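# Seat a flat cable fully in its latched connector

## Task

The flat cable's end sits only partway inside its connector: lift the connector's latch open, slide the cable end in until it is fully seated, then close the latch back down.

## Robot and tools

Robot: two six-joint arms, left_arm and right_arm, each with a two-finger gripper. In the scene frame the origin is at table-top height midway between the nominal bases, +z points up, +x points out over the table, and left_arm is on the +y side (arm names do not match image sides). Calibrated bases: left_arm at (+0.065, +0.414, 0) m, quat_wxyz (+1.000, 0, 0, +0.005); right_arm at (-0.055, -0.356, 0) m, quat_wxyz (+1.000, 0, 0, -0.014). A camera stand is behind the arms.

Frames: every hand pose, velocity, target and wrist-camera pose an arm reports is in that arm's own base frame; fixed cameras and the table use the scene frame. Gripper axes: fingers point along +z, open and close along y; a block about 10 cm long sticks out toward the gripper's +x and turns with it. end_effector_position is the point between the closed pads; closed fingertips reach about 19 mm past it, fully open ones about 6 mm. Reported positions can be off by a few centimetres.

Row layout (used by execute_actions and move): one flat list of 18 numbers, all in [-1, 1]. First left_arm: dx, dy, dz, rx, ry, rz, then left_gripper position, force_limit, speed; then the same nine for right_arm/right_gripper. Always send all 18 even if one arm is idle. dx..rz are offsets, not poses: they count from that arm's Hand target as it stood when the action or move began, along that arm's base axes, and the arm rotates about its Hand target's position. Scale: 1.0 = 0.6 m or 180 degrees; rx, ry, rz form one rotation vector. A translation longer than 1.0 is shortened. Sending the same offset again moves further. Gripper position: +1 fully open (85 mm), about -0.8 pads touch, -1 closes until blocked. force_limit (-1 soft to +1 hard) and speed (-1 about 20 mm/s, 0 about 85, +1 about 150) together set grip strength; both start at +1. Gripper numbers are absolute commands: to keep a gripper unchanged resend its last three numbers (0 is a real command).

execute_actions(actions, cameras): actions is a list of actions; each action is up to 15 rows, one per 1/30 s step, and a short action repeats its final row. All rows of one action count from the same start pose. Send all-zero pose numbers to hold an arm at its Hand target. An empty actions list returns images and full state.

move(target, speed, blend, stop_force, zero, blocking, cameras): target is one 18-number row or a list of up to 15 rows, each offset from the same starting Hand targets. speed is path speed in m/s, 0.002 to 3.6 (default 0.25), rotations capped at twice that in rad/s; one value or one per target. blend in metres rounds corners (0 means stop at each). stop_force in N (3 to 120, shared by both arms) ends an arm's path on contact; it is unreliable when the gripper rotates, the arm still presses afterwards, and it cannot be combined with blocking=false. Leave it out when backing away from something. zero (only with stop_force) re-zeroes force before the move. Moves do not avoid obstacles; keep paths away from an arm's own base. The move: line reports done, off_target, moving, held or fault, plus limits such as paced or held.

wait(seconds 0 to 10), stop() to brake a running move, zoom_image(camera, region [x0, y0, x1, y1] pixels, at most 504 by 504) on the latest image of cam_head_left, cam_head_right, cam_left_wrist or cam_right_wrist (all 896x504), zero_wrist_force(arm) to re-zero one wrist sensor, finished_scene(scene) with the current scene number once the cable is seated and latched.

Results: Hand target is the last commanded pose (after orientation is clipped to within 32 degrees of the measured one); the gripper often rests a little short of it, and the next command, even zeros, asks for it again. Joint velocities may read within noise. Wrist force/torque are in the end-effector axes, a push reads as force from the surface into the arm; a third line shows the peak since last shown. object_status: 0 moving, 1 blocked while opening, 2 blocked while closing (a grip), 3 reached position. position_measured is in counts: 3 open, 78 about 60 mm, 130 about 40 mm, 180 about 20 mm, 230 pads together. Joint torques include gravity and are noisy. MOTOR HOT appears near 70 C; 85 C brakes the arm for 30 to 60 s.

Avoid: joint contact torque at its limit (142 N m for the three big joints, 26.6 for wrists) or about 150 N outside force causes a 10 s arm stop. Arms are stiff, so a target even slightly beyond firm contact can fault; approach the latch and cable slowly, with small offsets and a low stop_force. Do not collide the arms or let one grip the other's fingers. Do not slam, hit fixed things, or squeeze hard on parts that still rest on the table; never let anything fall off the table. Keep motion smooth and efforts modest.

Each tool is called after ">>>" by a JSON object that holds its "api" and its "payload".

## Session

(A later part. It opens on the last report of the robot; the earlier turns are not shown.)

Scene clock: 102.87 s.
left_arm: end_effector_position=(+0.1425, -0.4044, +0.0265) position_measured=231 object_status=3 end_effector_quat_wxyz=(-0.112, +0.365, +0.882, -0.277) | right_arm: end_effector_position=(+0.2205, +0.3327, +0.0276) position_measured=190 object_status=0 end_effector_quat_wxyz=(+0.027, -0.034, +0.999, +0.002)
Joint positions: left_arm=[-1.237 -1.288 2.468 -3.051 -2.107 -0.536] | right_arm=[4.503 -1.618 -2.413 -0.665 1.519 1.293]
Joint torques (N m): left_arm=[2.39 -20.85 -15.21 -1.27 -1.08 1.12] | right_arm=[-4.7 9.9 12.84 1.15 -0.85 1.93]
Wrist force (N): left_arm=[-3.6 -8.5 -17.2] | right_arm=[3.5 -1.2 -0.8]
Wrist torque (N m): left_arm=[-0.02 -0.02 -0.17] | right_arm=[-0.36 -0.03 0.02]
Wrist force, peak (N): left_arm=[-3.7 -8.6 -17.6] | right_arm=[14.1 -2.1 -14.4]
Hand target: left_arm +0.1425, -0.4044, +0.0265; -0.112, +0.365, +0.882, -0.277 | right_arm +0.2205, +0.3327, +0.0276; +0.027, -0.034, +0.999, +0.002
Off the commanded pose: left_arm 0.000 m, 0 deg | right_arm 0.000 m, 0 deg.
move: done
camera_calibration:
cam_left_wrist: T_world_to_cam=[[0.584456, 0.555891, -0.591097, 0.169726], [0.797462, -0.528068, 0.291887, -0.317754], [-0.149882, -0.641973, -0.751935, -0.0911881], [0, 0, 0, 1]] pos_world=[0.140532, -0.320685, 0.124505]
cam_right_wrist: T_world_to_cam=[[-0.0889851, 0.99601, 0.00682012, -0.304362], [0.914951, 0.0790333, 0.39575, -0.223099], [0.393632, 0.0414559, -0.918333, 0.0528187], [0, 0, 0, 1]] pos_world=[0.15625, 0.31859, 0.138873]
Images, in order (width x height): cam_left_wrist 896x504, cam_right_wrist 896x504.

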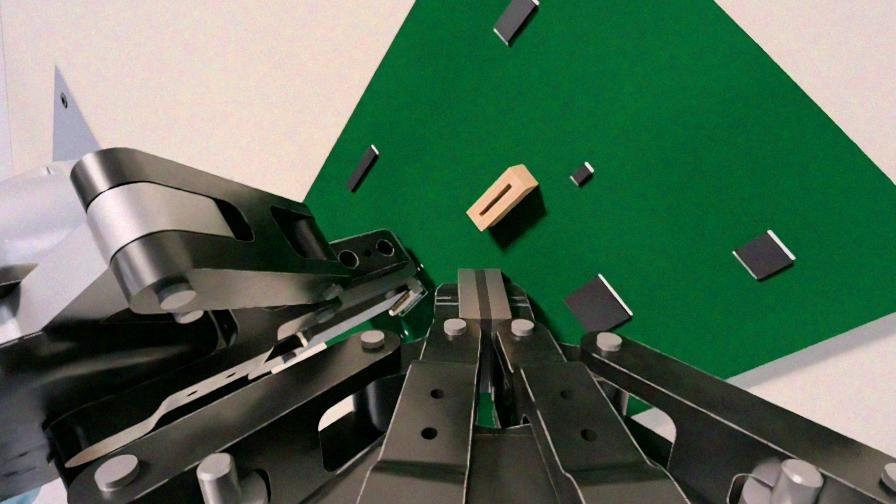

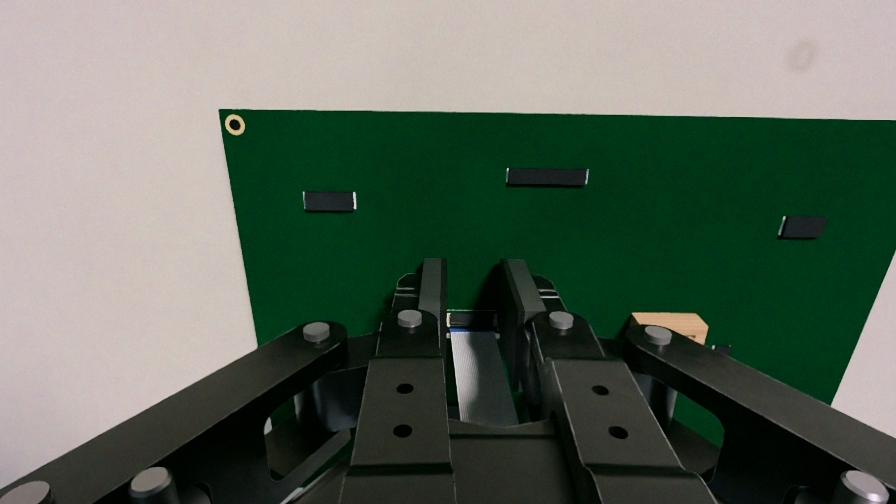

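>>> {"api": "move", "payload": {"target": [[0,0,0,0,0,0,-0.85,-1,0,-0.02,-0.001,0,0,0,0,-0.484,-1,-1],[0,0,0,0,0,0,-0.85,-1,0,-0.04,-0.002,0.17,-0.01,-0.015,0.1,-0.484,-1,-1],[0,0,0,0,0,0,-0.85,-1,0,0.0195,0.0005,0.17,-0.0527,-0.0778,0.4969,-0.484,-1,-1]], "blend": [0.005,0.01,0], "speed": 0.15}}

>>> {"api": "move", "payload": {"target": [0,0,0,0,0,0,-0.85,-1,0,0,0,0,0,0,0,-0.325,-1,0], "cameras": ["cam_right_wrist","cam_left_wrist"]}}

>>> {"api": "zoom_image", "payload": {"camera": "cam_right_wrist", "region": [400, 110, 540, 280]}}

>>> {"api": "zoom_image", "payload": {"camera": "cam_left_wrist", "region": [330, 240, 470, 350]}}

Scene clock: 114.47 s.
left_arm: end_effector_position=(+0.1425, -0.4044, +0.0265) position_measured=231 object_status=3 end_effector_quat_wxyz=(-0.112, +0.365, +0.882, -0.277) | right_arm: end_effector_position=(+0.2322, +0.3330, +0.1296) position_measured=190 object_status=3 end_effector_quat_wxyz=(-0.125, +0.727, -0.673, +0.058)
Joint positions: left_arm=[-1.237 -1.288 2.468 -3.051 -2.107 -0.536] | right_arm=[4.604 -1.316 -2.392 -0.87 1.329 -0.201]
Joint torques (N m): left_arm=[-7.44 -15.37 -15.49 -1.19 -1.17 1.1] | right_arm=[-12.48 19.21 14.65 5.17 1.91 -2.34]
Wrist force (N): left_arm=[-3.5 -8.2 -16.7] | right_arm=[1.8 -0.9 0.4]
Wrist torque (N m): left_arm=[-0.01 -0.02 -0.16] | right_arm=[-0.46 0.01 0.13]
Wrist force, peak (N): left_arm=[-3.7 -9.0 -17.6] | right_arm=[3.7 -1.1 -1.2]
Hand target: left_arm +0.1425, -0.4044, +0.0265; -0.112, +0.365, +0.882, -0.277 | right_arm +0.2322, +0.3330, +0.1296; -0.125, +0.727, -0.673, +0.058
Off the commanded pose: left_arm 0.000 m, 0 deg | right_arm 0.000 m, 0 deg.
move: done

Scene clock: 114.97 s.
left_arm: end_effector_position=(+0.1425, -0.4044, +0.0265) position_measured=231 object_status=3 end_effector_quat_wxyz=(-0.112, +0.365, +0.882, -0.277) | right_arm: end_effector_position=(+0.2322, +0.3330, +0.1296) position_measured=170 object_status=0 end_effector_quat_wxyz=(-0.125, +0.727, -0.673, +0.058)
Joint positions: left_arm=[-1.237 -1.288 2.468 -3.051 -2.107 -0.536] | right_arm=[4.604 -1.316 -2.392 -0.87 1.329 -0.201]
Joint torques (N m): left_arm=[-7.44 -14.9 -16.08 -1.22 -1.14 1.2] | right_arm=[-11.62 18.95 14.06 5.08 1.86 -2.43]
Wrist force (N): left_arm=[-3.6 -8.5 -17.4] | right_arm=[1.9 -0.8 0.4]
Wrist torque (N m): left_arm=[0.00 -0.03 -0.17] | right_arm=[-0.44 0.01 0.12]
Wrist force, peak (N): left_arm=[-3.7 -8.8 -17.5] | right_arm=[2.1 -0.8 0.2]
Hand target: left_arm +0.1425, -0.4044, +0.0265; -0.112, +0.365, +0.882, -0.277 | right_arm +0.2322, +0.3330, +0.1296; -0.125, +0.727, -0.673, +0.058
Off the commanded pose: left_arm 0.000 m, 0 deg | right_arm 0.000 m, 0 deg.
move: done
camera_calibration:
cam_left_wrist: T_world_to_cam=[[0.584456, 0.555891, -0.591097, 0.169726], [0.797462, -0.528068, 0.291887, -0.317754], [-0.149882, -0.641973, -0.751935, -0.0911881], [0, 0, 0, 1]] pos_world=[0.140532, -0.320685, 0.124505]
cam_right_wrist: T_world_to_cam=[[-0.96341, -0.0831228, -0.254816, 0.291958], [-0.184774, 0.894657, 0.406752, -0.2919], [0.194162, 0.438952, -0.877281, 0.0505402], [0, 0, 0, 1]] pos_world=[0.217526, 0.263234, 0.237464]
Images, in order (width x height): cam_left_wrist 896x504, cam_right_wrist 896x504.

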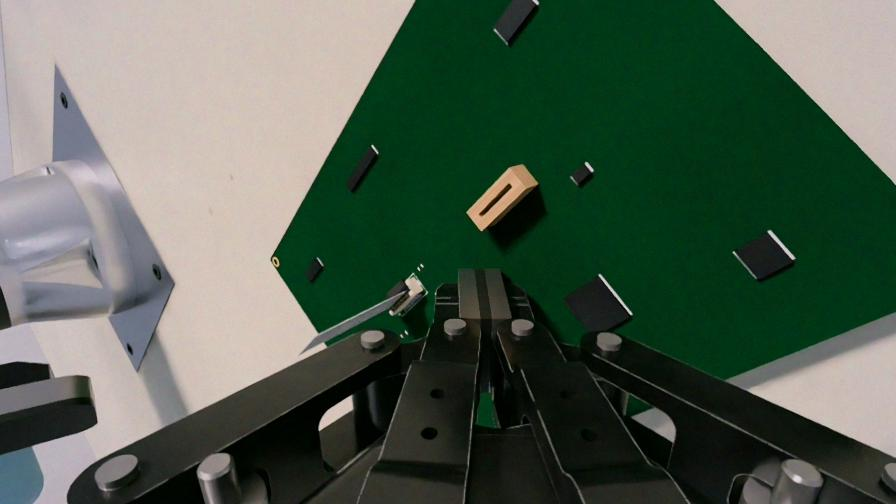

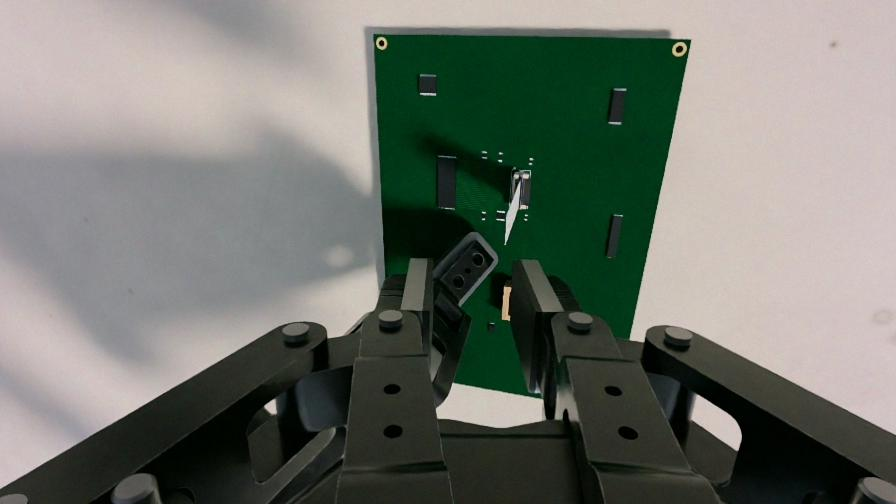

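Scaled by 2.965 from the camera's 896x504 image, which has a finer 1280x720 frame.

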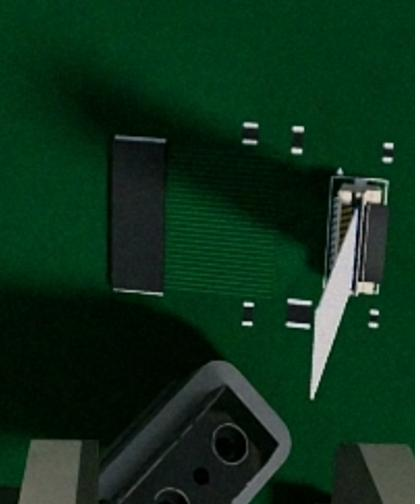

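Scaled by 3.600 from the camera's 896x504 image, which has a finer 1280x720 frame.

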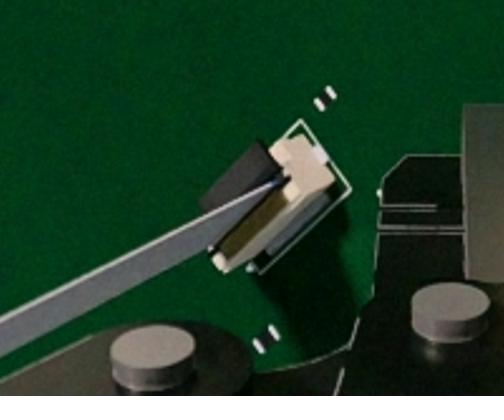

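>>> {"api": "move", "payload": {"target": [0,0,0,0,0,0,-0.85,-1,0,0,0,-0.1483,0,0,0,-0.325,-1,0], "speed": 0.1, "cameras": ["cam_right_wrist","cam_left_wrist"]}}

>>> {"api": "zoom_image", "payload": {"camera": "cam_right_wrist", "region": [430, 180, 570, 320]}}

>>> {"api": "zoom_image", "payload": {"camera": "cam_left_wrist", "region": [330, 240, 470, 350]}}

Scene clock: 117.03 s.
left_arm: end_effector_position=(+0.1425, -0.4044, +0.0265) position_measured=231 object_status=3 end_effector_quat_wxyz=(-0.112, +0.365, +0.882, -0.277) | right_arm: end_effector_position=(+0.2322, +0.3330, +0.0407) position_measured=170 object_status=3 end_effector_quat_wxyz=(-0.125, +0.727, -0.673, +0.058)
Joint positions: left_arm=[-1.237 -1.288 2.468 -3.051 -2.107 -0.536] | right_arm=[4.604 -1.541 -2.524 -0.513 1.329 -0.201]
Joint torques (N m): left_arm=[-7.31 -14.9 -15.71 -1.31 -1.22 1.06] | right_arm=[-11.97 7.27 7.55 5.03 1.82 -2.23]
Wrist force (N): left_arm=[-3.7 -8.4 -17.5] | right_arm=[2.1 -0.8 0.2]
Wrist torque (N m): left_arm=[0.04 -0.02 -0.16] | right_arm=[-0.44 -0.01 0.14]
Wrist force, peak (N): left_arm=[-3.9 -8.8 -17.7] | right_arm=[2.2 -0.6 1.0]
Hand target: left_arm +0.1425, -0.4044, +0.0265; -0.112, +0.365, +0.882, -0.277 | right_arm +0.2322, +0.3330, +0.0406; -0.125, +0.727, -0.673, +0.058
Off the commanded pose: left_arm 0.000 m, 0 deg | right_arm 0.000 m, 0 deg.
move: done
camera_calibration:
cam_left_wrist: T_world_to_cam=[[0.584456, 0.555891, -0.591097, 0.169726], [0.797462, -0.528068, 0.291887, -0.317754], [-0.149882, -0.641973, -0.751935, -0.0911881], [0, 0, 0, 1]] pos_world=[0.140532, -0.320685, 0.124505]
cam_right_wrist: T_world_to_cam=[[-0.96341, -0.0831228, -0.254816, 0.269271], [-0.184774, 0.894657, 0.406752, -0.25561], [0.194162, 0.438952, -0.877281, -0.0274939], [0, 0, 0, 1]] pos_world=[0.217526, 0.263134, 0.148464]
Images, in order (width x height): cam_left_wrist 896x504, cam_right_wrist 896x504.

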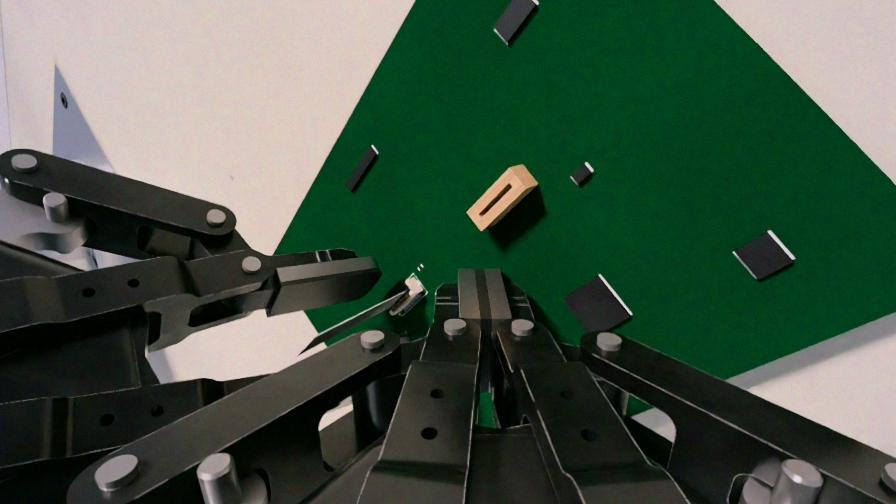

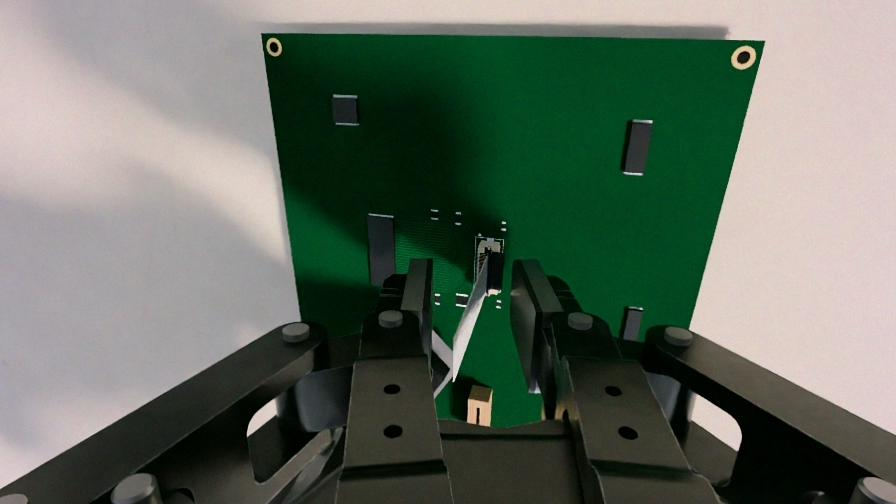

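Scaled by 3.600 from the camera's 896x504 image, which has a finer 1280x720 frame.

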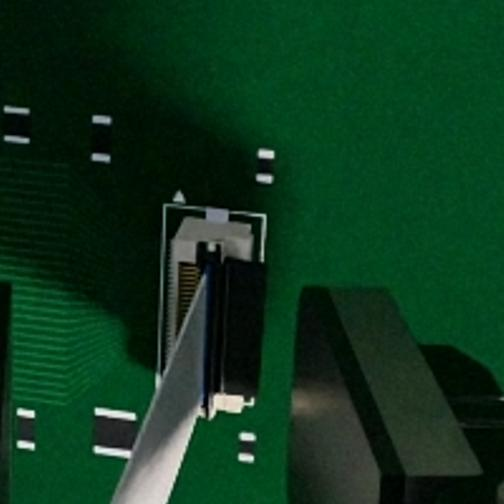

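Scaled by 3.600 from the camera's 896x504 image, which has a finer 1280x720 frame.

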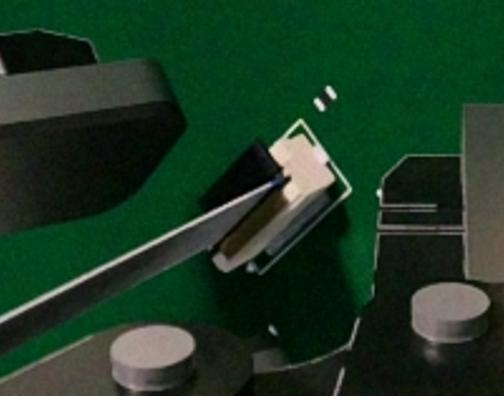

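>>> {"api": "move", "payload": {"target": [0,0,0,0,0,0,-0.85,-1,0,0,0,-0.01,0,0,0,-0.325,-1,0], "speed": 0.02}}

>>> {"api": "move", "payload": {"target": [0,0,0,0,0,0,-0.85,-1,0,0,0,-0.02,0,0,0,-0.325,-1,0], "speed": 0.0025, "stop_force": 3, "cameras": ["cam_right_wrist","cam_left_wrist"]}}

>>> {"api": "zoom_image", "payload": {"camera": "cam_right_wrist", "region": [430, 180, 570, 320]}}

>>> {"api": "zoom_image", "payload": {"camera": "cam_left_wrist", "region": [330, 240, 470, 350]}}

Scene clock: 118.37 s.
left_arm: end_effector_position=(+0.1425, -0.4044, +0.0265) position_measured=231 object_status=3 end_effector_quat_wxyz=(-0.112, +0.365, +0.882, -0.277) | right_arm: end_effector_position=(+0.2322, +0.3330, +0.0347) position_measured=170 object_status=3 end_effector_quat_wxyz=(-0.125, +0.727, -0.673, +0.058)
Joint positions: left_arm=[-1.237 -1.288 2.468 -3.051 -2.107 -0.536] | right_arm=[4.604 -1.56 -2.531 -0.486 1.329 -0.201]
Joint torques (N m): left_arm=[-7.53 -14.91 -15.58 -1.3 -1.17 1.19] | right_arm=[-9.59 7 7.3 5.01 1.79 -0.94]
Wrist force (N): left_arm=[-3.8 -8.6 -17.3] | right_arm=[2.0 -0.8 0.1]
Wrist torque (N m): left_arm=[0.00 -0.01 -0.16] | right_arm=[-0.44 0.00 0.14]
Wrist force, peak (N): left_arm=[-3.9 -8.7 -17.5] | right_arm=[2.1 -0.8 0.3]
Hand target: left_arm +0.1425, -0.4044, +0.0265; -0.112, +0.365, +0.882, -0.277 | right_arm +0.2322, +0.3330, +0.0346; -0.125, +0.727, -0.673, +0.058
Off the commanded pose: left_arm 0.000 m, 0 deg | right_arm 0.000 m, 0 deg.
move: done

Scene clock: 120.97 s.
left_arm: end_effector_position=(+0.1425, -0.4044, +0.0265) position_measured=231 object_status=3 end_effector_quat_wxyz=(-0.112, +0.365, +0.882, -0.277) | right_arm: end_effector_position=(+0.2322, +0.3330, +0.0311) position_measured=170 object_status=3 end_effector_quat_wxyz=(-0.125, +0.727, -0.673, +0.058)
Joint positions: left_arm=[-1.237 -1.288 2.468 -3.051 -2.107 -0.536] | right_arm=[4.604 -1.572 -2.535 -0.47 1.329 -0.201]
Joint torques (N m): left_arm=[-7.54 -15.76 -15.61 -1.13 -1.06 1.21] | right_arm=[-8.94 23.12 19.19 0.37 1.81 -0.64]
Wrist force (N): left_arm=[-3.7 -8.7 -17.3] | right_arm=[1.7 -1.5 -3.9]
Wrist torque (N m): left_arm=[-0.01 -0.01 -0.17] | right_arm=[-0.45 0.03 0.14]
Wrist force, peak (N): left_arm=[-3.9 -8.5 -17.7] | right_arm=[3.0 -1.7 -5.8]
Hand target: left_arm +0.1425, -0.4044, +0.0265; -0.112, +0.365, +0.882, -0.277 | right_arm +0.2322, +0.3330, +0.0311; -0.125, +0.727, -0.673, +0.058 (not the last commanded pose)
Off the commanded pose: left_arm 0.000 m, 0 deg | right_arm 0.008 m, 0 deg.
move: contact (right_arm)
camera_calibration:
cam_left_wrist: T_world_to_cam=[[0.584456, 0.555891, -0.591097, 0.169726], [0.797462, -0.528068, 0.291887, -0.317754], [-0.149882, -0.641973, -0.751935, -0.0911881], [0, 0, 0, 1]] pos_world=[0.140532, -0.320685, 0.124505]
cam_right_wrist: T_world_to_cam=[[-0.963415, -0.0831, -0.254806, 0.266852], [-0.184749, 0.894659, 0.406758, -0.251842], [0.194163, 0.438952, -0.877281, -0.035872], [0, 0, 0, 1]] pos_world=[0.217526, 0.263234, 0.138964]
Images, in order (width x height): cam_left_wrist 896x504, cam_right_wrist 896x504.

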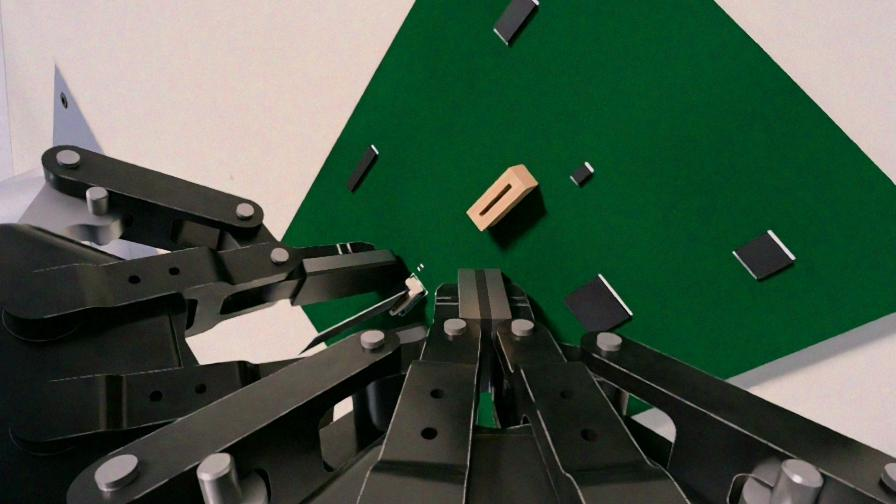

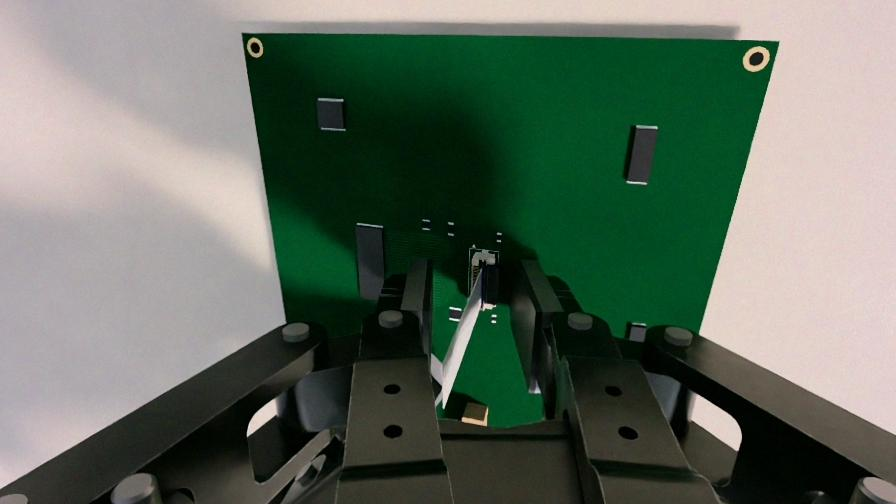

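Scaled by 3.600 from the camera's 896x504 image, which has a finer 1280x720 frame.

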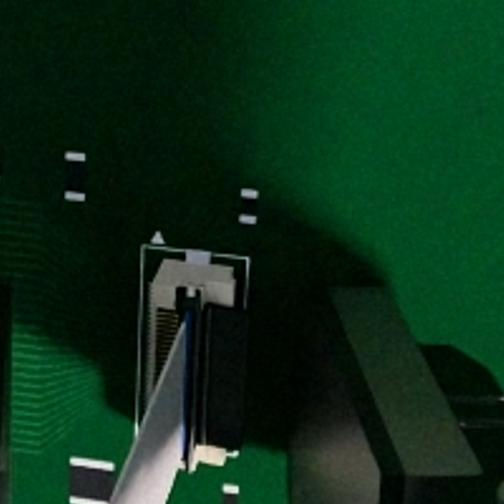

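Scaled by 3.600 from the camera's 896x504 image, which has a finer 1280x720 frame.

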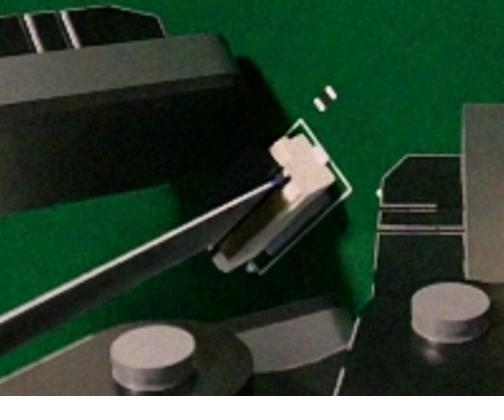

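>>> {"api": "move", "payload": {"target": [0,0,0,0,0,0,-0.85,-1,0,0,0,0.001,0,0,0,-0.325,-1,0], "speed": 0.01}}

>>> {"api": "move", "payload": {"target": [0,0,0,0,0,0,-0.85,-1,0,0.015,0.001,0,0,0,0,-0.325,-1,0], "speed": 0.0025, "stop_force": 6, "cameras": ["cam_right_wrist","cam_left_wrist"]}}

>>> {"api": "zoom_image", "payload": {"camera": "cam_right_wrist", "region": [440, 210, 560, 320]}}

>>> {"api": "zoom_image", "payload": {"camera": "cam_left_wrist", "region": [330, 240, 470, 350]}}

Scene clock: 121.90 s.
left_arm: end_effector_position=(+0.1425, -0.4044, +0.0265) position_measured=231 object_status=3 end_effector_quat_wxyz=(-0.112, +0.365, +0.882, -0.277) | right_arm: end_effector_position=(+0.2322, +0.3330, +0.0317) position_measured=170 object_status=3 end_effector_quat_wxyz=(-0.125, +0.727, -0.673, +0.058)
Joint positions: left_arm=[-1.237 -1.288 2.468 -3.051 -2.107 -0.536] | right_arm=[4.604 -1.571 -2.534 -0.473 1.329 -0.201]
Joint torques (N m): left_arm=[-7.23 -15.22 -15.44 -1.24 -1.09 1.16] | right_arm=[-9.29 24.67 20.61 0.68 1.87 -0.75]
Wrist force (N): left_arm=[-3.6 -8.7 -17.2] | right_arm=[2.0 -0.7 0.2]
Wrist torque (N m): left_arm=[-0.04 -0.03 -0.16] | right_arm=[-0.42 0.00 0.14]
Wrist force, peak (N): left_arm=[-3.5 -8.6 -17.6] | right_arm=[2.0 -1.6 -3.5]
Hand target: left_arm +0.1425, -0.4044, +0.0265; -0.112, +0.365, +0.882, -0.277 | right_arm +0.2322, +0.3330, +0.0317; -0.125, +0.727, -0.673, +0.058
Off the commanded pose: left_arm 0.000 m, 0 deg | right_arm 0.000 m, 0 deg.
move: done

Scene clock: 124.77 s.
left_arm: end_effector_position=(+0.1425, -0.4044, +0.0265) position_measured=231 object_status=3 end_effector_quat_wxyz=(-0.112, +0.365, +0.882, -0.277) | right_arm: end_effector_position=(+0.2365, +0.3333, +0.0317) position_measured=170 object_status=3 end_effector_quat_wxyz=(-0.125, +0.727, -0.673, +0.058)
Joint positions: left_arm=[-1.237 -1.288 2.468 -3.051 -2.107 -0.536] | right_arm=[4.59 -1.578 -2.528 -0.468 1.331 -0.215]
Joint torques (N m): left_arm=[-6.99 -15.26 -14.94 -1.16 -1.13 1.18] | right_arm=[9.58 25.57 9.26 1.28 -4.22 1.81]
Wrist force (N): left_arm=[-3.6 -8.3 -17.2] | right_arm=[2.3 4.8 -1.2]
Wrist torque (N m): left_arm=[0.03 -0.03 -0.17] | right_arm=[-0.58 0.03 0.12]
Wrist force, peak (N): left_arm=[-4.0 -8.7 -17.6] | right_arm=[2.1 6.3 -2.9]
Hand target: left_arm +0.1425, -0.4044, +0.0265; -0.112, +0.365, +0.882, -0.277 | right_arm +0.2365, +0.3333, +0.0317; -0.125, +0.727, -0.673, +0.058 (not the last commanded pose)
Off the commanded pose: left_arm 0.000 m, 0 deg | right_arm 0.005 m, 0 deg.
move: contact (right_arm)
camera_calibration:
cam_left_wrist: T_world_to_cam=[[0.584456, 0.555891, -0.591097, 0.169726], [0.797462, -0.528068, 0.291887, -0.317754], [-0.149882, -0.641973, -0.751935, -0.0911881], [0, 0, 0, 1]] pos_world=[0.140532, -0.320685, 0.124505]
cam_right_wrist: T_world_to_cam=[[-0.963452, -0.0830555, -0.254682, 0.271222], [-0.18466, 0.894659, 0.406799, -0.251526], [0.194067, 0.438961, -0.877298, -0.0363981], [0, 0, 0, 1]] pos_world=[0.221926, 0.263534, 0.139464]
Images, in order (width x height): cam_left_wrist 896x504, cam_right_wrist 896x504.

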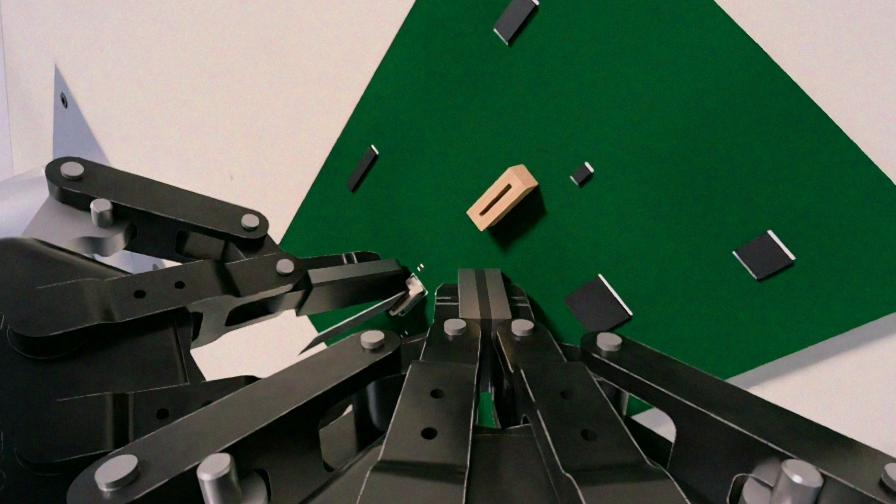

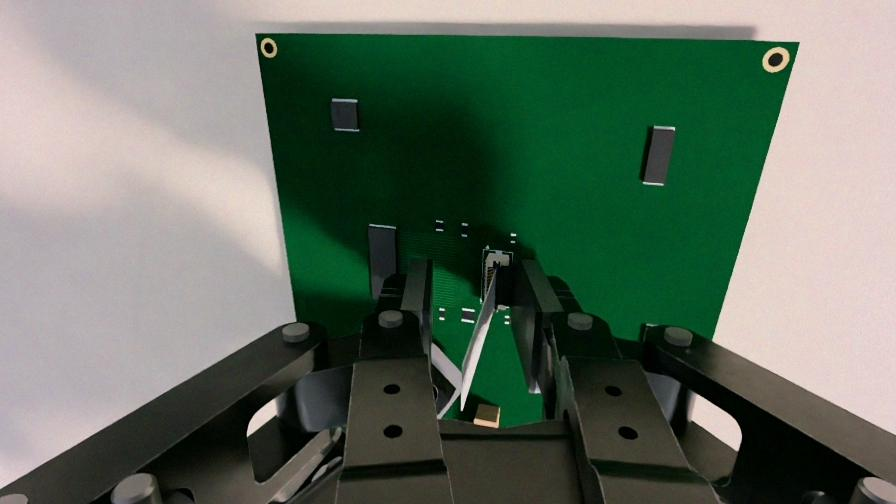

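Scaled by 4.200 from the camera's 896x504 image, which has a finer 1280x720 frame.

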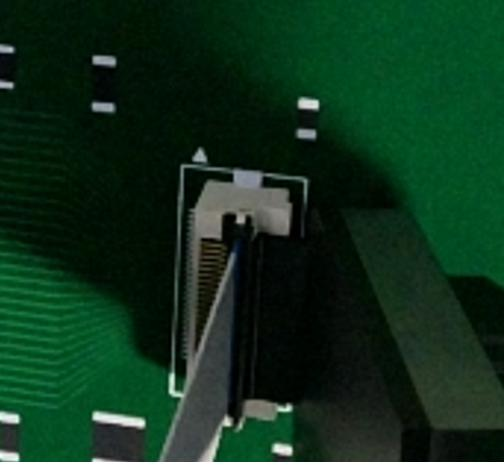

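Scaled by 3.600 from the camera's 896x504 image, which has a finer 1280x720 frame.

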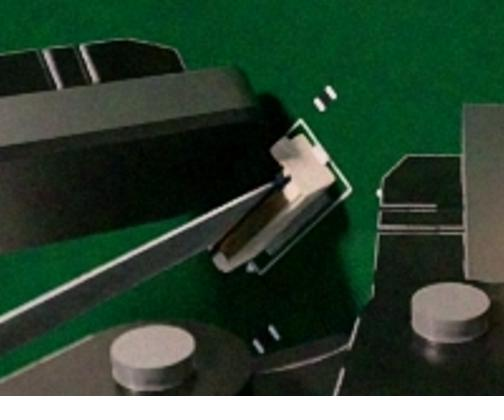

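>>> {"api": "move", "payload": {"target": [0,0,0,0,0,0,-0.85,-1,0,0.0007,0,0.0027,0,0,0,-0.325,-1,0], "speed": 0.005, "cameras": ["cam_right_wrist","cam_left_wrist"]}}

>>> {"api": "zoom_image", "payload": {"camera": "cam_right_wrist", "region": [440, 210, 560, 320]}}

>>> {"api": "zoom_image", "payload": {"camera": "cam_left_wrist", "region": [370, 250, 450, 320]}}

Scene clock: 125.73 s.
left_arm: end_effector_position=(+0.1425, -0.4044, +0.0265) position_measured=231 object_status=3 end_effector_quat_wxyz=(-0.112, +0.365, +0.882, -0.277) | right_arm: end_effector_position=(+0.2370, +0.3333, +0.0332) position_measured=170 object_status=3 end_effector_quat_wxyz=(-0.125, +0.727, -0.673, +0.058)
Joint positions: left_arm=[-1.237 -1.288 2.468 -3.051 -2.107 -0.536] | right_arm=[4.589 -1.573 -2.526 -0.475 1.331 -0.216]
Joint torques (N m): left_arm=[-7.11 -15.05 -15.32 -1.19 -1.18 1.35] | right_arm=[-11.98 22.24 19.6 0.79 1.16 -2.31]
Wrist force (N): left_arm=[-3.6 -8.3 -16.6] | right_arm=[2.2 -0.7 0.4]
Wrist torque (N m): left_arm=[-0.02 0.00 -0.16] | right_arm=[-0.42 -0.03 0.14]
Wrist force, peak (N): left_arm=[-3.7 -8.8 -17.6] | right_arm=[2.2 6.4 -1.8]
Hand target: left_arm +0.1425, -0.4044, +0.0265; -0.112, +0.365, +0.882, -0.277 | right_arm +0.2370, +0.3333, +0.0333; -0.125, +0.727, -0.673, +0.058
Off the commanded pose: left_arm 0.000 m, 0 deg | right_arm 0.000 m, 0 deg.
move: done
camera_calibration:
cam_left_wrist: T_world_to_cam=[[0.584456, 0.555891, -0.591097, 0.169726], [0.797462, -0.528068, 0.291887, -0.317754], [-0.149882, -0.641973, -0.751935, -0.0911881], [0, 0, 0, 1]] pos_world=[0.140532, -0.320685, 0.124505]
cam_right_wrist: T_world_to_cam=[[-0.963387, -0.0830698, -0.254923, 0.272039], [-0.184779, 0.894648, 0.406771, -0.25207], [0.194276, 0.438982, -0.877241, -0.035132], [0, 0, 0, 1]] pos_world=[0.222326, 0.263534, 0.141064]
Images, in order (width x height): cam_left_wrist 896x504, cam_right_wrist 896x504.

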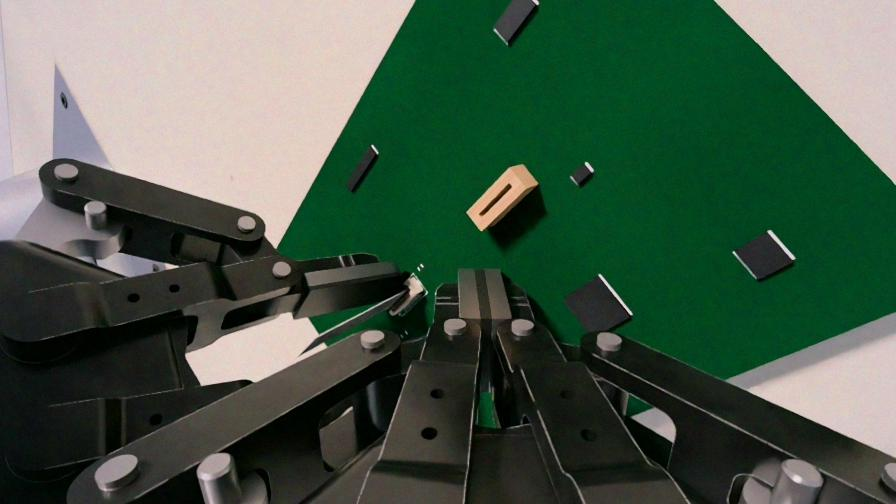

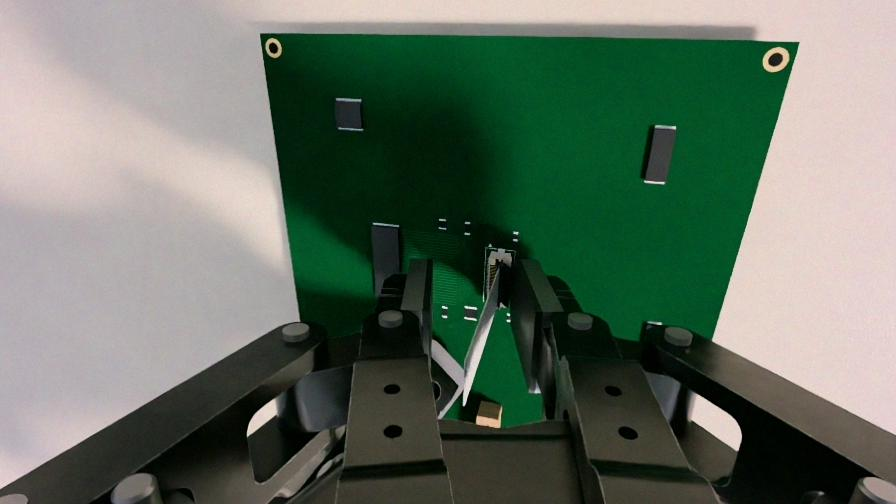

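Scaled by 4.200 from the camera's 896x504 image, which has a finer 1280x720 frame.

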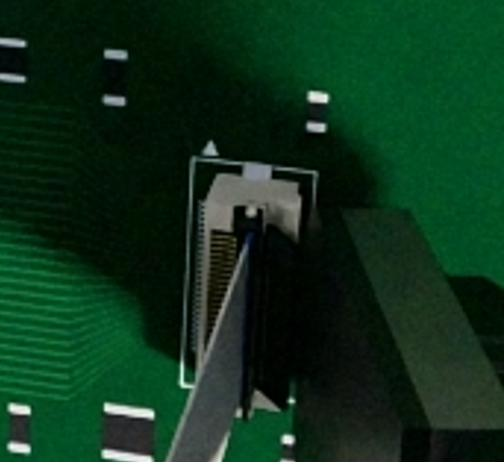

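Scaled by 6.300 from the camera's 896x504 image, which has a finer 1280x720 frame.

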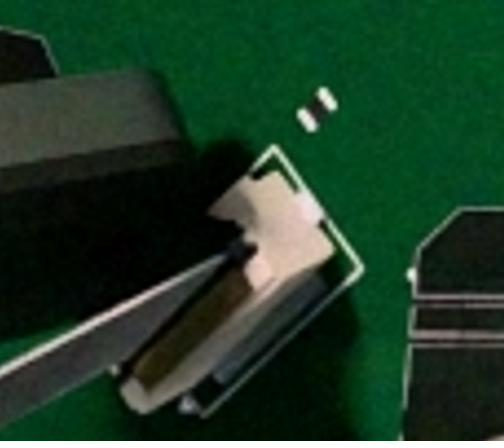

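>>> {"api": "move", "payload": {"target": [[0,0,0,0,0,0,-0.85,-1,0,-0.008,0,0.0,0,0,0,-0.325,-1,0],[0,0,0,0,0,0,-0.85,-1,0,-0.005,-0.01,0.04,0,0,0,-0.325,-1,0]], "speed": 0.05, "cameras": ["cam_right_wrist","cam_left_wrist"]}}

>>> {"api": "zoom_image", "payload": {"camera": "cam_right_wrist", "region": [440, 170, 560, 280]}}

>>> {"api": "zoom_image", "payload": {"camera": "cam_left_wrist", "region": [370, 250, 450, 320]}}

Scene clock: 127.63 s.
left_arm: end_effector_position=(+0.1425, -0.4044, +0.0265) position_measured=231 object_status=3 end_effector_quat_wxyz=(-0.112, +0.365, +0.882, -0.277) | right_arm: end_effector_position=(+0.2340, +0.3273, +0.0572) position_measured=170 object_status=3 end_effector_quat_wxyz=(-0.125, +0.727, -0.673, +0.058)
Joint positions: left_arm=[-1.237 -1.288 2.468 -3.051 -2.107 -0.536] | right_arm=[4.596 -1.478 -2.514 -0.584 1.331 -0.209]
Joint torques (N m): left_arm=[-7.93 -14.73 -15.02 -1.11 -1.18 1.13] | right_arm=[-12.34 23.54 21.6 1.04 1.9 -2.25]
Wrist force (N): left_arm=[-3.6 -8.2 -16.5] | right_arm=[2.2 -0.6 0.2]
Wrist torque (N m): left_arm=[-0.01 -0.01 -0.16] | right_arm=[-0.41 -0.04 0.14]
Wrist force, peak (N): left_arm=[-4.0 -8.9 -17.5] | right_arm=[2.2 -0.8 0.4]
Hand target: left_arm +0.1425, -0.4044, +0.0265; -0.112, +0.365, +0.882, -0.277 | right_arm +0.2340, +0.3273, +0.0573; -0.125, +0.727, -0.673, +0.058
Off the commanded pose: left_arm 0.000 m, 0 deg | right_arm 0.000 m, 0 deg.
move: done
camera_calibration:
cam_left_wrist: T_world_to_cam=[[0.584456, 0.555891, -0.591097, 0.169726], [0.797462, -0.528068, 0.291887, -0.317754], [-0.149882, -0.641973, -0.751935, -0.0911881], [0, 0, 0, 1]] pos_world=[0.140532, -0.320685, 0.124505]
cam_right_wrist: T_world_to_cam=[[-0.963434, -0.0831419, -0.254721, 0.274764], [-0.184753, 0.894651, 0.406775, -0.257026], [0.194066, 0.438961, -0.877298, -0.0108007], [0, 0, 0, 1]] pos_world=[0.219326, 0.257534, 0.165064]
Images, in order (width x height): cam_left_wrist 896x504, cam_right_wrist 896x504.

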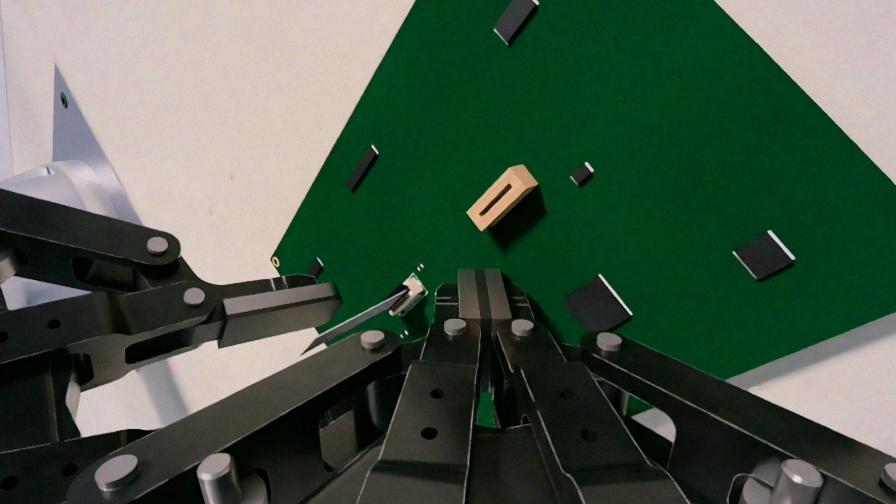

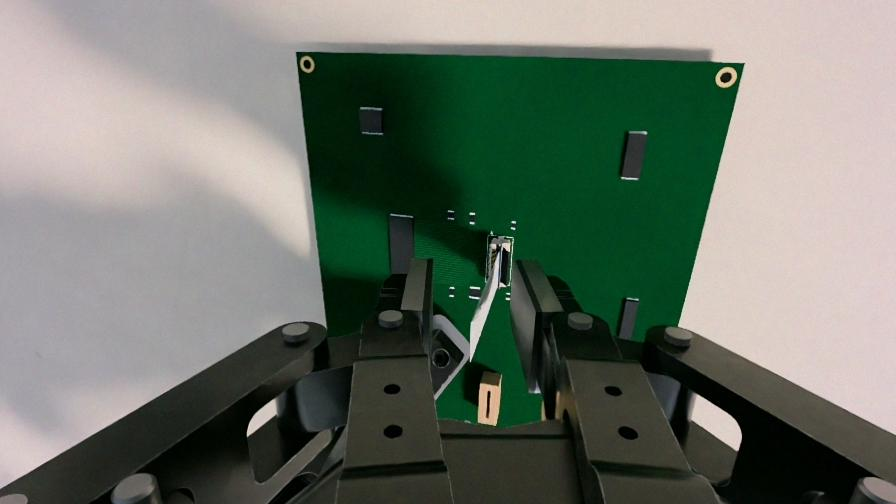

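Scaled by 4.200 from the camera's 896x504 image, which has a finer 1280x720 frame.

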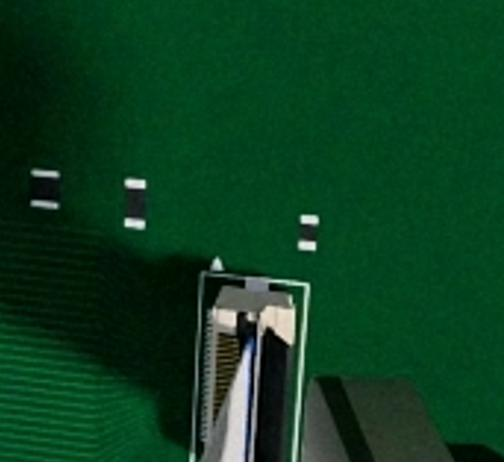

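Scaled by 6.300 from the camera's 896x504 image, which has a finer 1280x720 frame.

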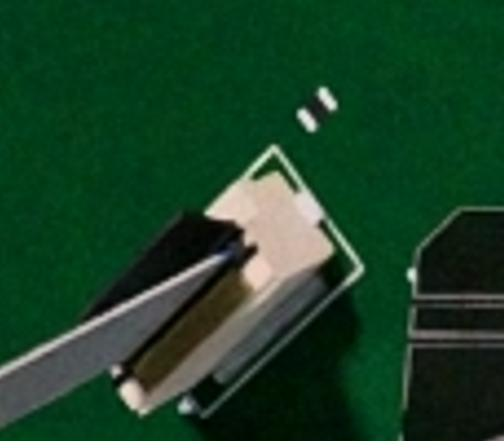

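>>> {"api": "move", "payload": {"target": [[0,0,0,0,0,0,-0.85,-1,0,-0.0025,0.0095,-0.02,0,0,0,-0.325,-1,0],[0,0,0,0,0,0,-0.85,-1,0,-0.0025,0.0095,-0.039,0,0,0,-0.325,-1,0]], "blend": [0.004,0], "speed": 0.04}}

>>> {"api": "move", "payload": {"target": [0,0,0,0,0,0,-0.85,-1,0,0.015,0.001,0,0,0,0,-0.325,-1,0], "speed": 0.003, "stop_force": 4, "cameras": ["cam_right_wrist","cam_left_wrist"]}}

>>> {"api": "zoom_image", "payload": {"camera": "cam_right_wrist", "region": [440, 210, 560, 320]}}

>>> {"api": "zoom_image", "payload": {"camera": "cam_left_wrist", "region": [370, 250, 450, 320]}}

Scene clock: 129.33 s.
left_arm: end_effector_position=(+0.1425, -0.4044, +0.0265) position_measured=231 object_status=3 end_effector_quat_wxyz=(-0.112, +0.365, +0.882, -0.277) | right_arm: end_effector_position=(+0.2324, +0.3330, +0.0340) position_measured=170 object_status=3 end_effector_quat_wxyz=(-0.125, +0.727, -0.673, +0.058)
Joint positions: left_arm=[-1.237 -1.288 2.468 -3.051 -2.107 -0.536] | right_arm=[4.603 -1.563 -2.531 -0.483 1.33 -0.202]
Joint torques (N m): left_arm=[-7.19 -15.44 -15.53 -1.11 -1.13 1.23] | right_arm=[-2.33 5.14 8.96 4.73 -2.36 -2.18]
Wrist force (N): left_arm=[-3.6 -8.5 -17.4] | right_arm=[2.1 -0.5 0.3]
Wrist torque (N m): left_arm=[0.01 -0.03 -0.17] | right_arm=[-0.38 -0.01 0.06]
Wrist force, peak (N): left_arm=[-3.9 -8.5 -17.7] | right_arm=[2.2 -0.9 -0.1]
Hand target: left_arm +0.1425, -0.4044, +0.0265; -0.112, +0.365, +0.882, -0.277 | right_arm +0.2325, +0.3330, +0.0339; -0.125, +0.727, -0.673, +0.058
Off the commanded pose: left_arm 0.000 m, 0 deg | right_arm 0.000 m, 0 deg.
move: done

Scene clock: 132.63 s.
left_arm: end_effector_position=(+0.1425, -0.4044, +0.0265) position_measured=231 object_status=3 end_effector_quat_wxyz=(-0.112, +0.365, +0.882, -0.277) | right_arm: end_effector_position=(+0.2392, +0.3334, +0.0339) position_measured=170 object_status=3 end_effector_quat_wxyz=(-0.125, +0.727, -0.673, +0.058)
Joint positions: left_arm=[-1.237 -1.288 2.468 -3.051 -2.107 -0.536] | right_arm=[4.582 -1.575 -2.522 -0.475 1.333 -0.223]
Joint torques (N m): left_arm=[-7.16 -15.29 -15.11 -1.1 -1.11 1.15] | right_arm=[9.75 24.13 9.42 0.94 -3.7 1.77]
Wrist force (N): left_arm=[-4.0 -8.6 -17.4] | right_arm=[2.8 2.8 -2.2]
Wrist torque (N m): left_arm=[0.00 0.02 -0.16] | right_arm=[-0.53 0.01 0.12]
Wrist force, peak (N): left_arm=[-4.0 -8.8 -17.6] | right_arm=[2.6 4.6 -3.1]
Hand target: left_arm +0.1425, -0.4044, +0.0265; -0.112, +0.365, +0.882, -0.277 | right_arm +0.2392, +0.3334, +0.0339; -0.125, +0.727, -0.673, +0.058 (not the last commanded pose)
Off the commanded pose: left_arm 0.000 m, 0 deg | right_arm 0.002 m, 0 deg.
move: contact (right_arm)
camera_calibration:
cam_left_wrist: T_world_to_cam=[[0.584456, 0.555891, -0.591097, 0.169726], [0.797462, -0.528068, 0.291887, -0.317754], [-0.149882, -0.641973, -0.751935, -0.0911881], [0, 0, 0, 1]] pos_world=[0.140532, -0.320685, 0.124505]
cam_right_wrist: T_world_to_cam=[[-0.963452, -0.0830555, -0.254682, 0.274321], [-0.18466, 0.894659, 0.406799, -0.252071], [0.194067, 0.438961, -0.877298, -0.0349287], [0, 0, 0, 1]] pos_world=[0.224526, 0.263634, 0.141764]
Images, in order (width x height): cam_left_wrist 896x504, cam_right_wrist 896x504.

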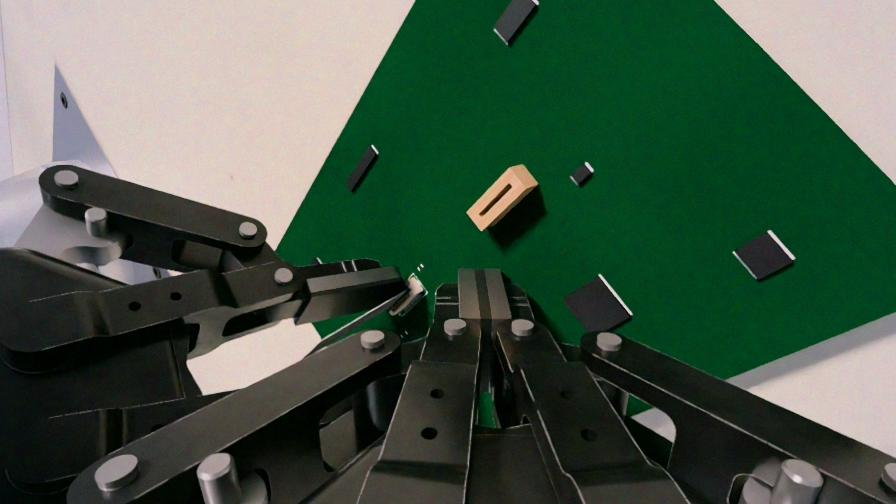

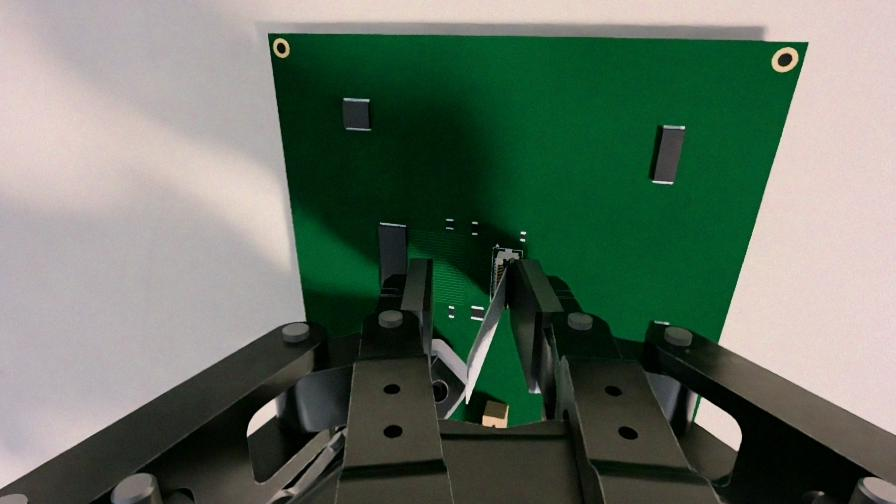

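Scaled by 4.200 from the camera's 896x504 image, which has a finer 1280x720 frame.

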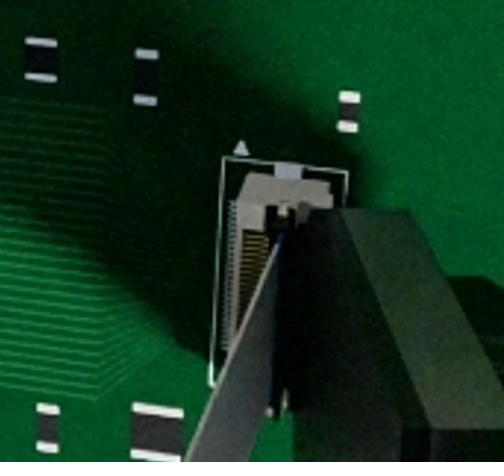

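Scaled by 6.300 from the camera's 896x504 image, which has a finer 1280x720 frame.

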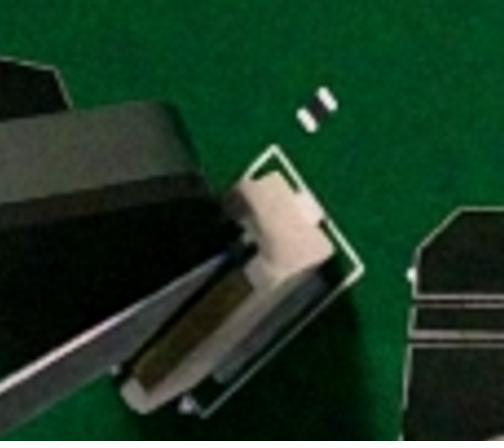

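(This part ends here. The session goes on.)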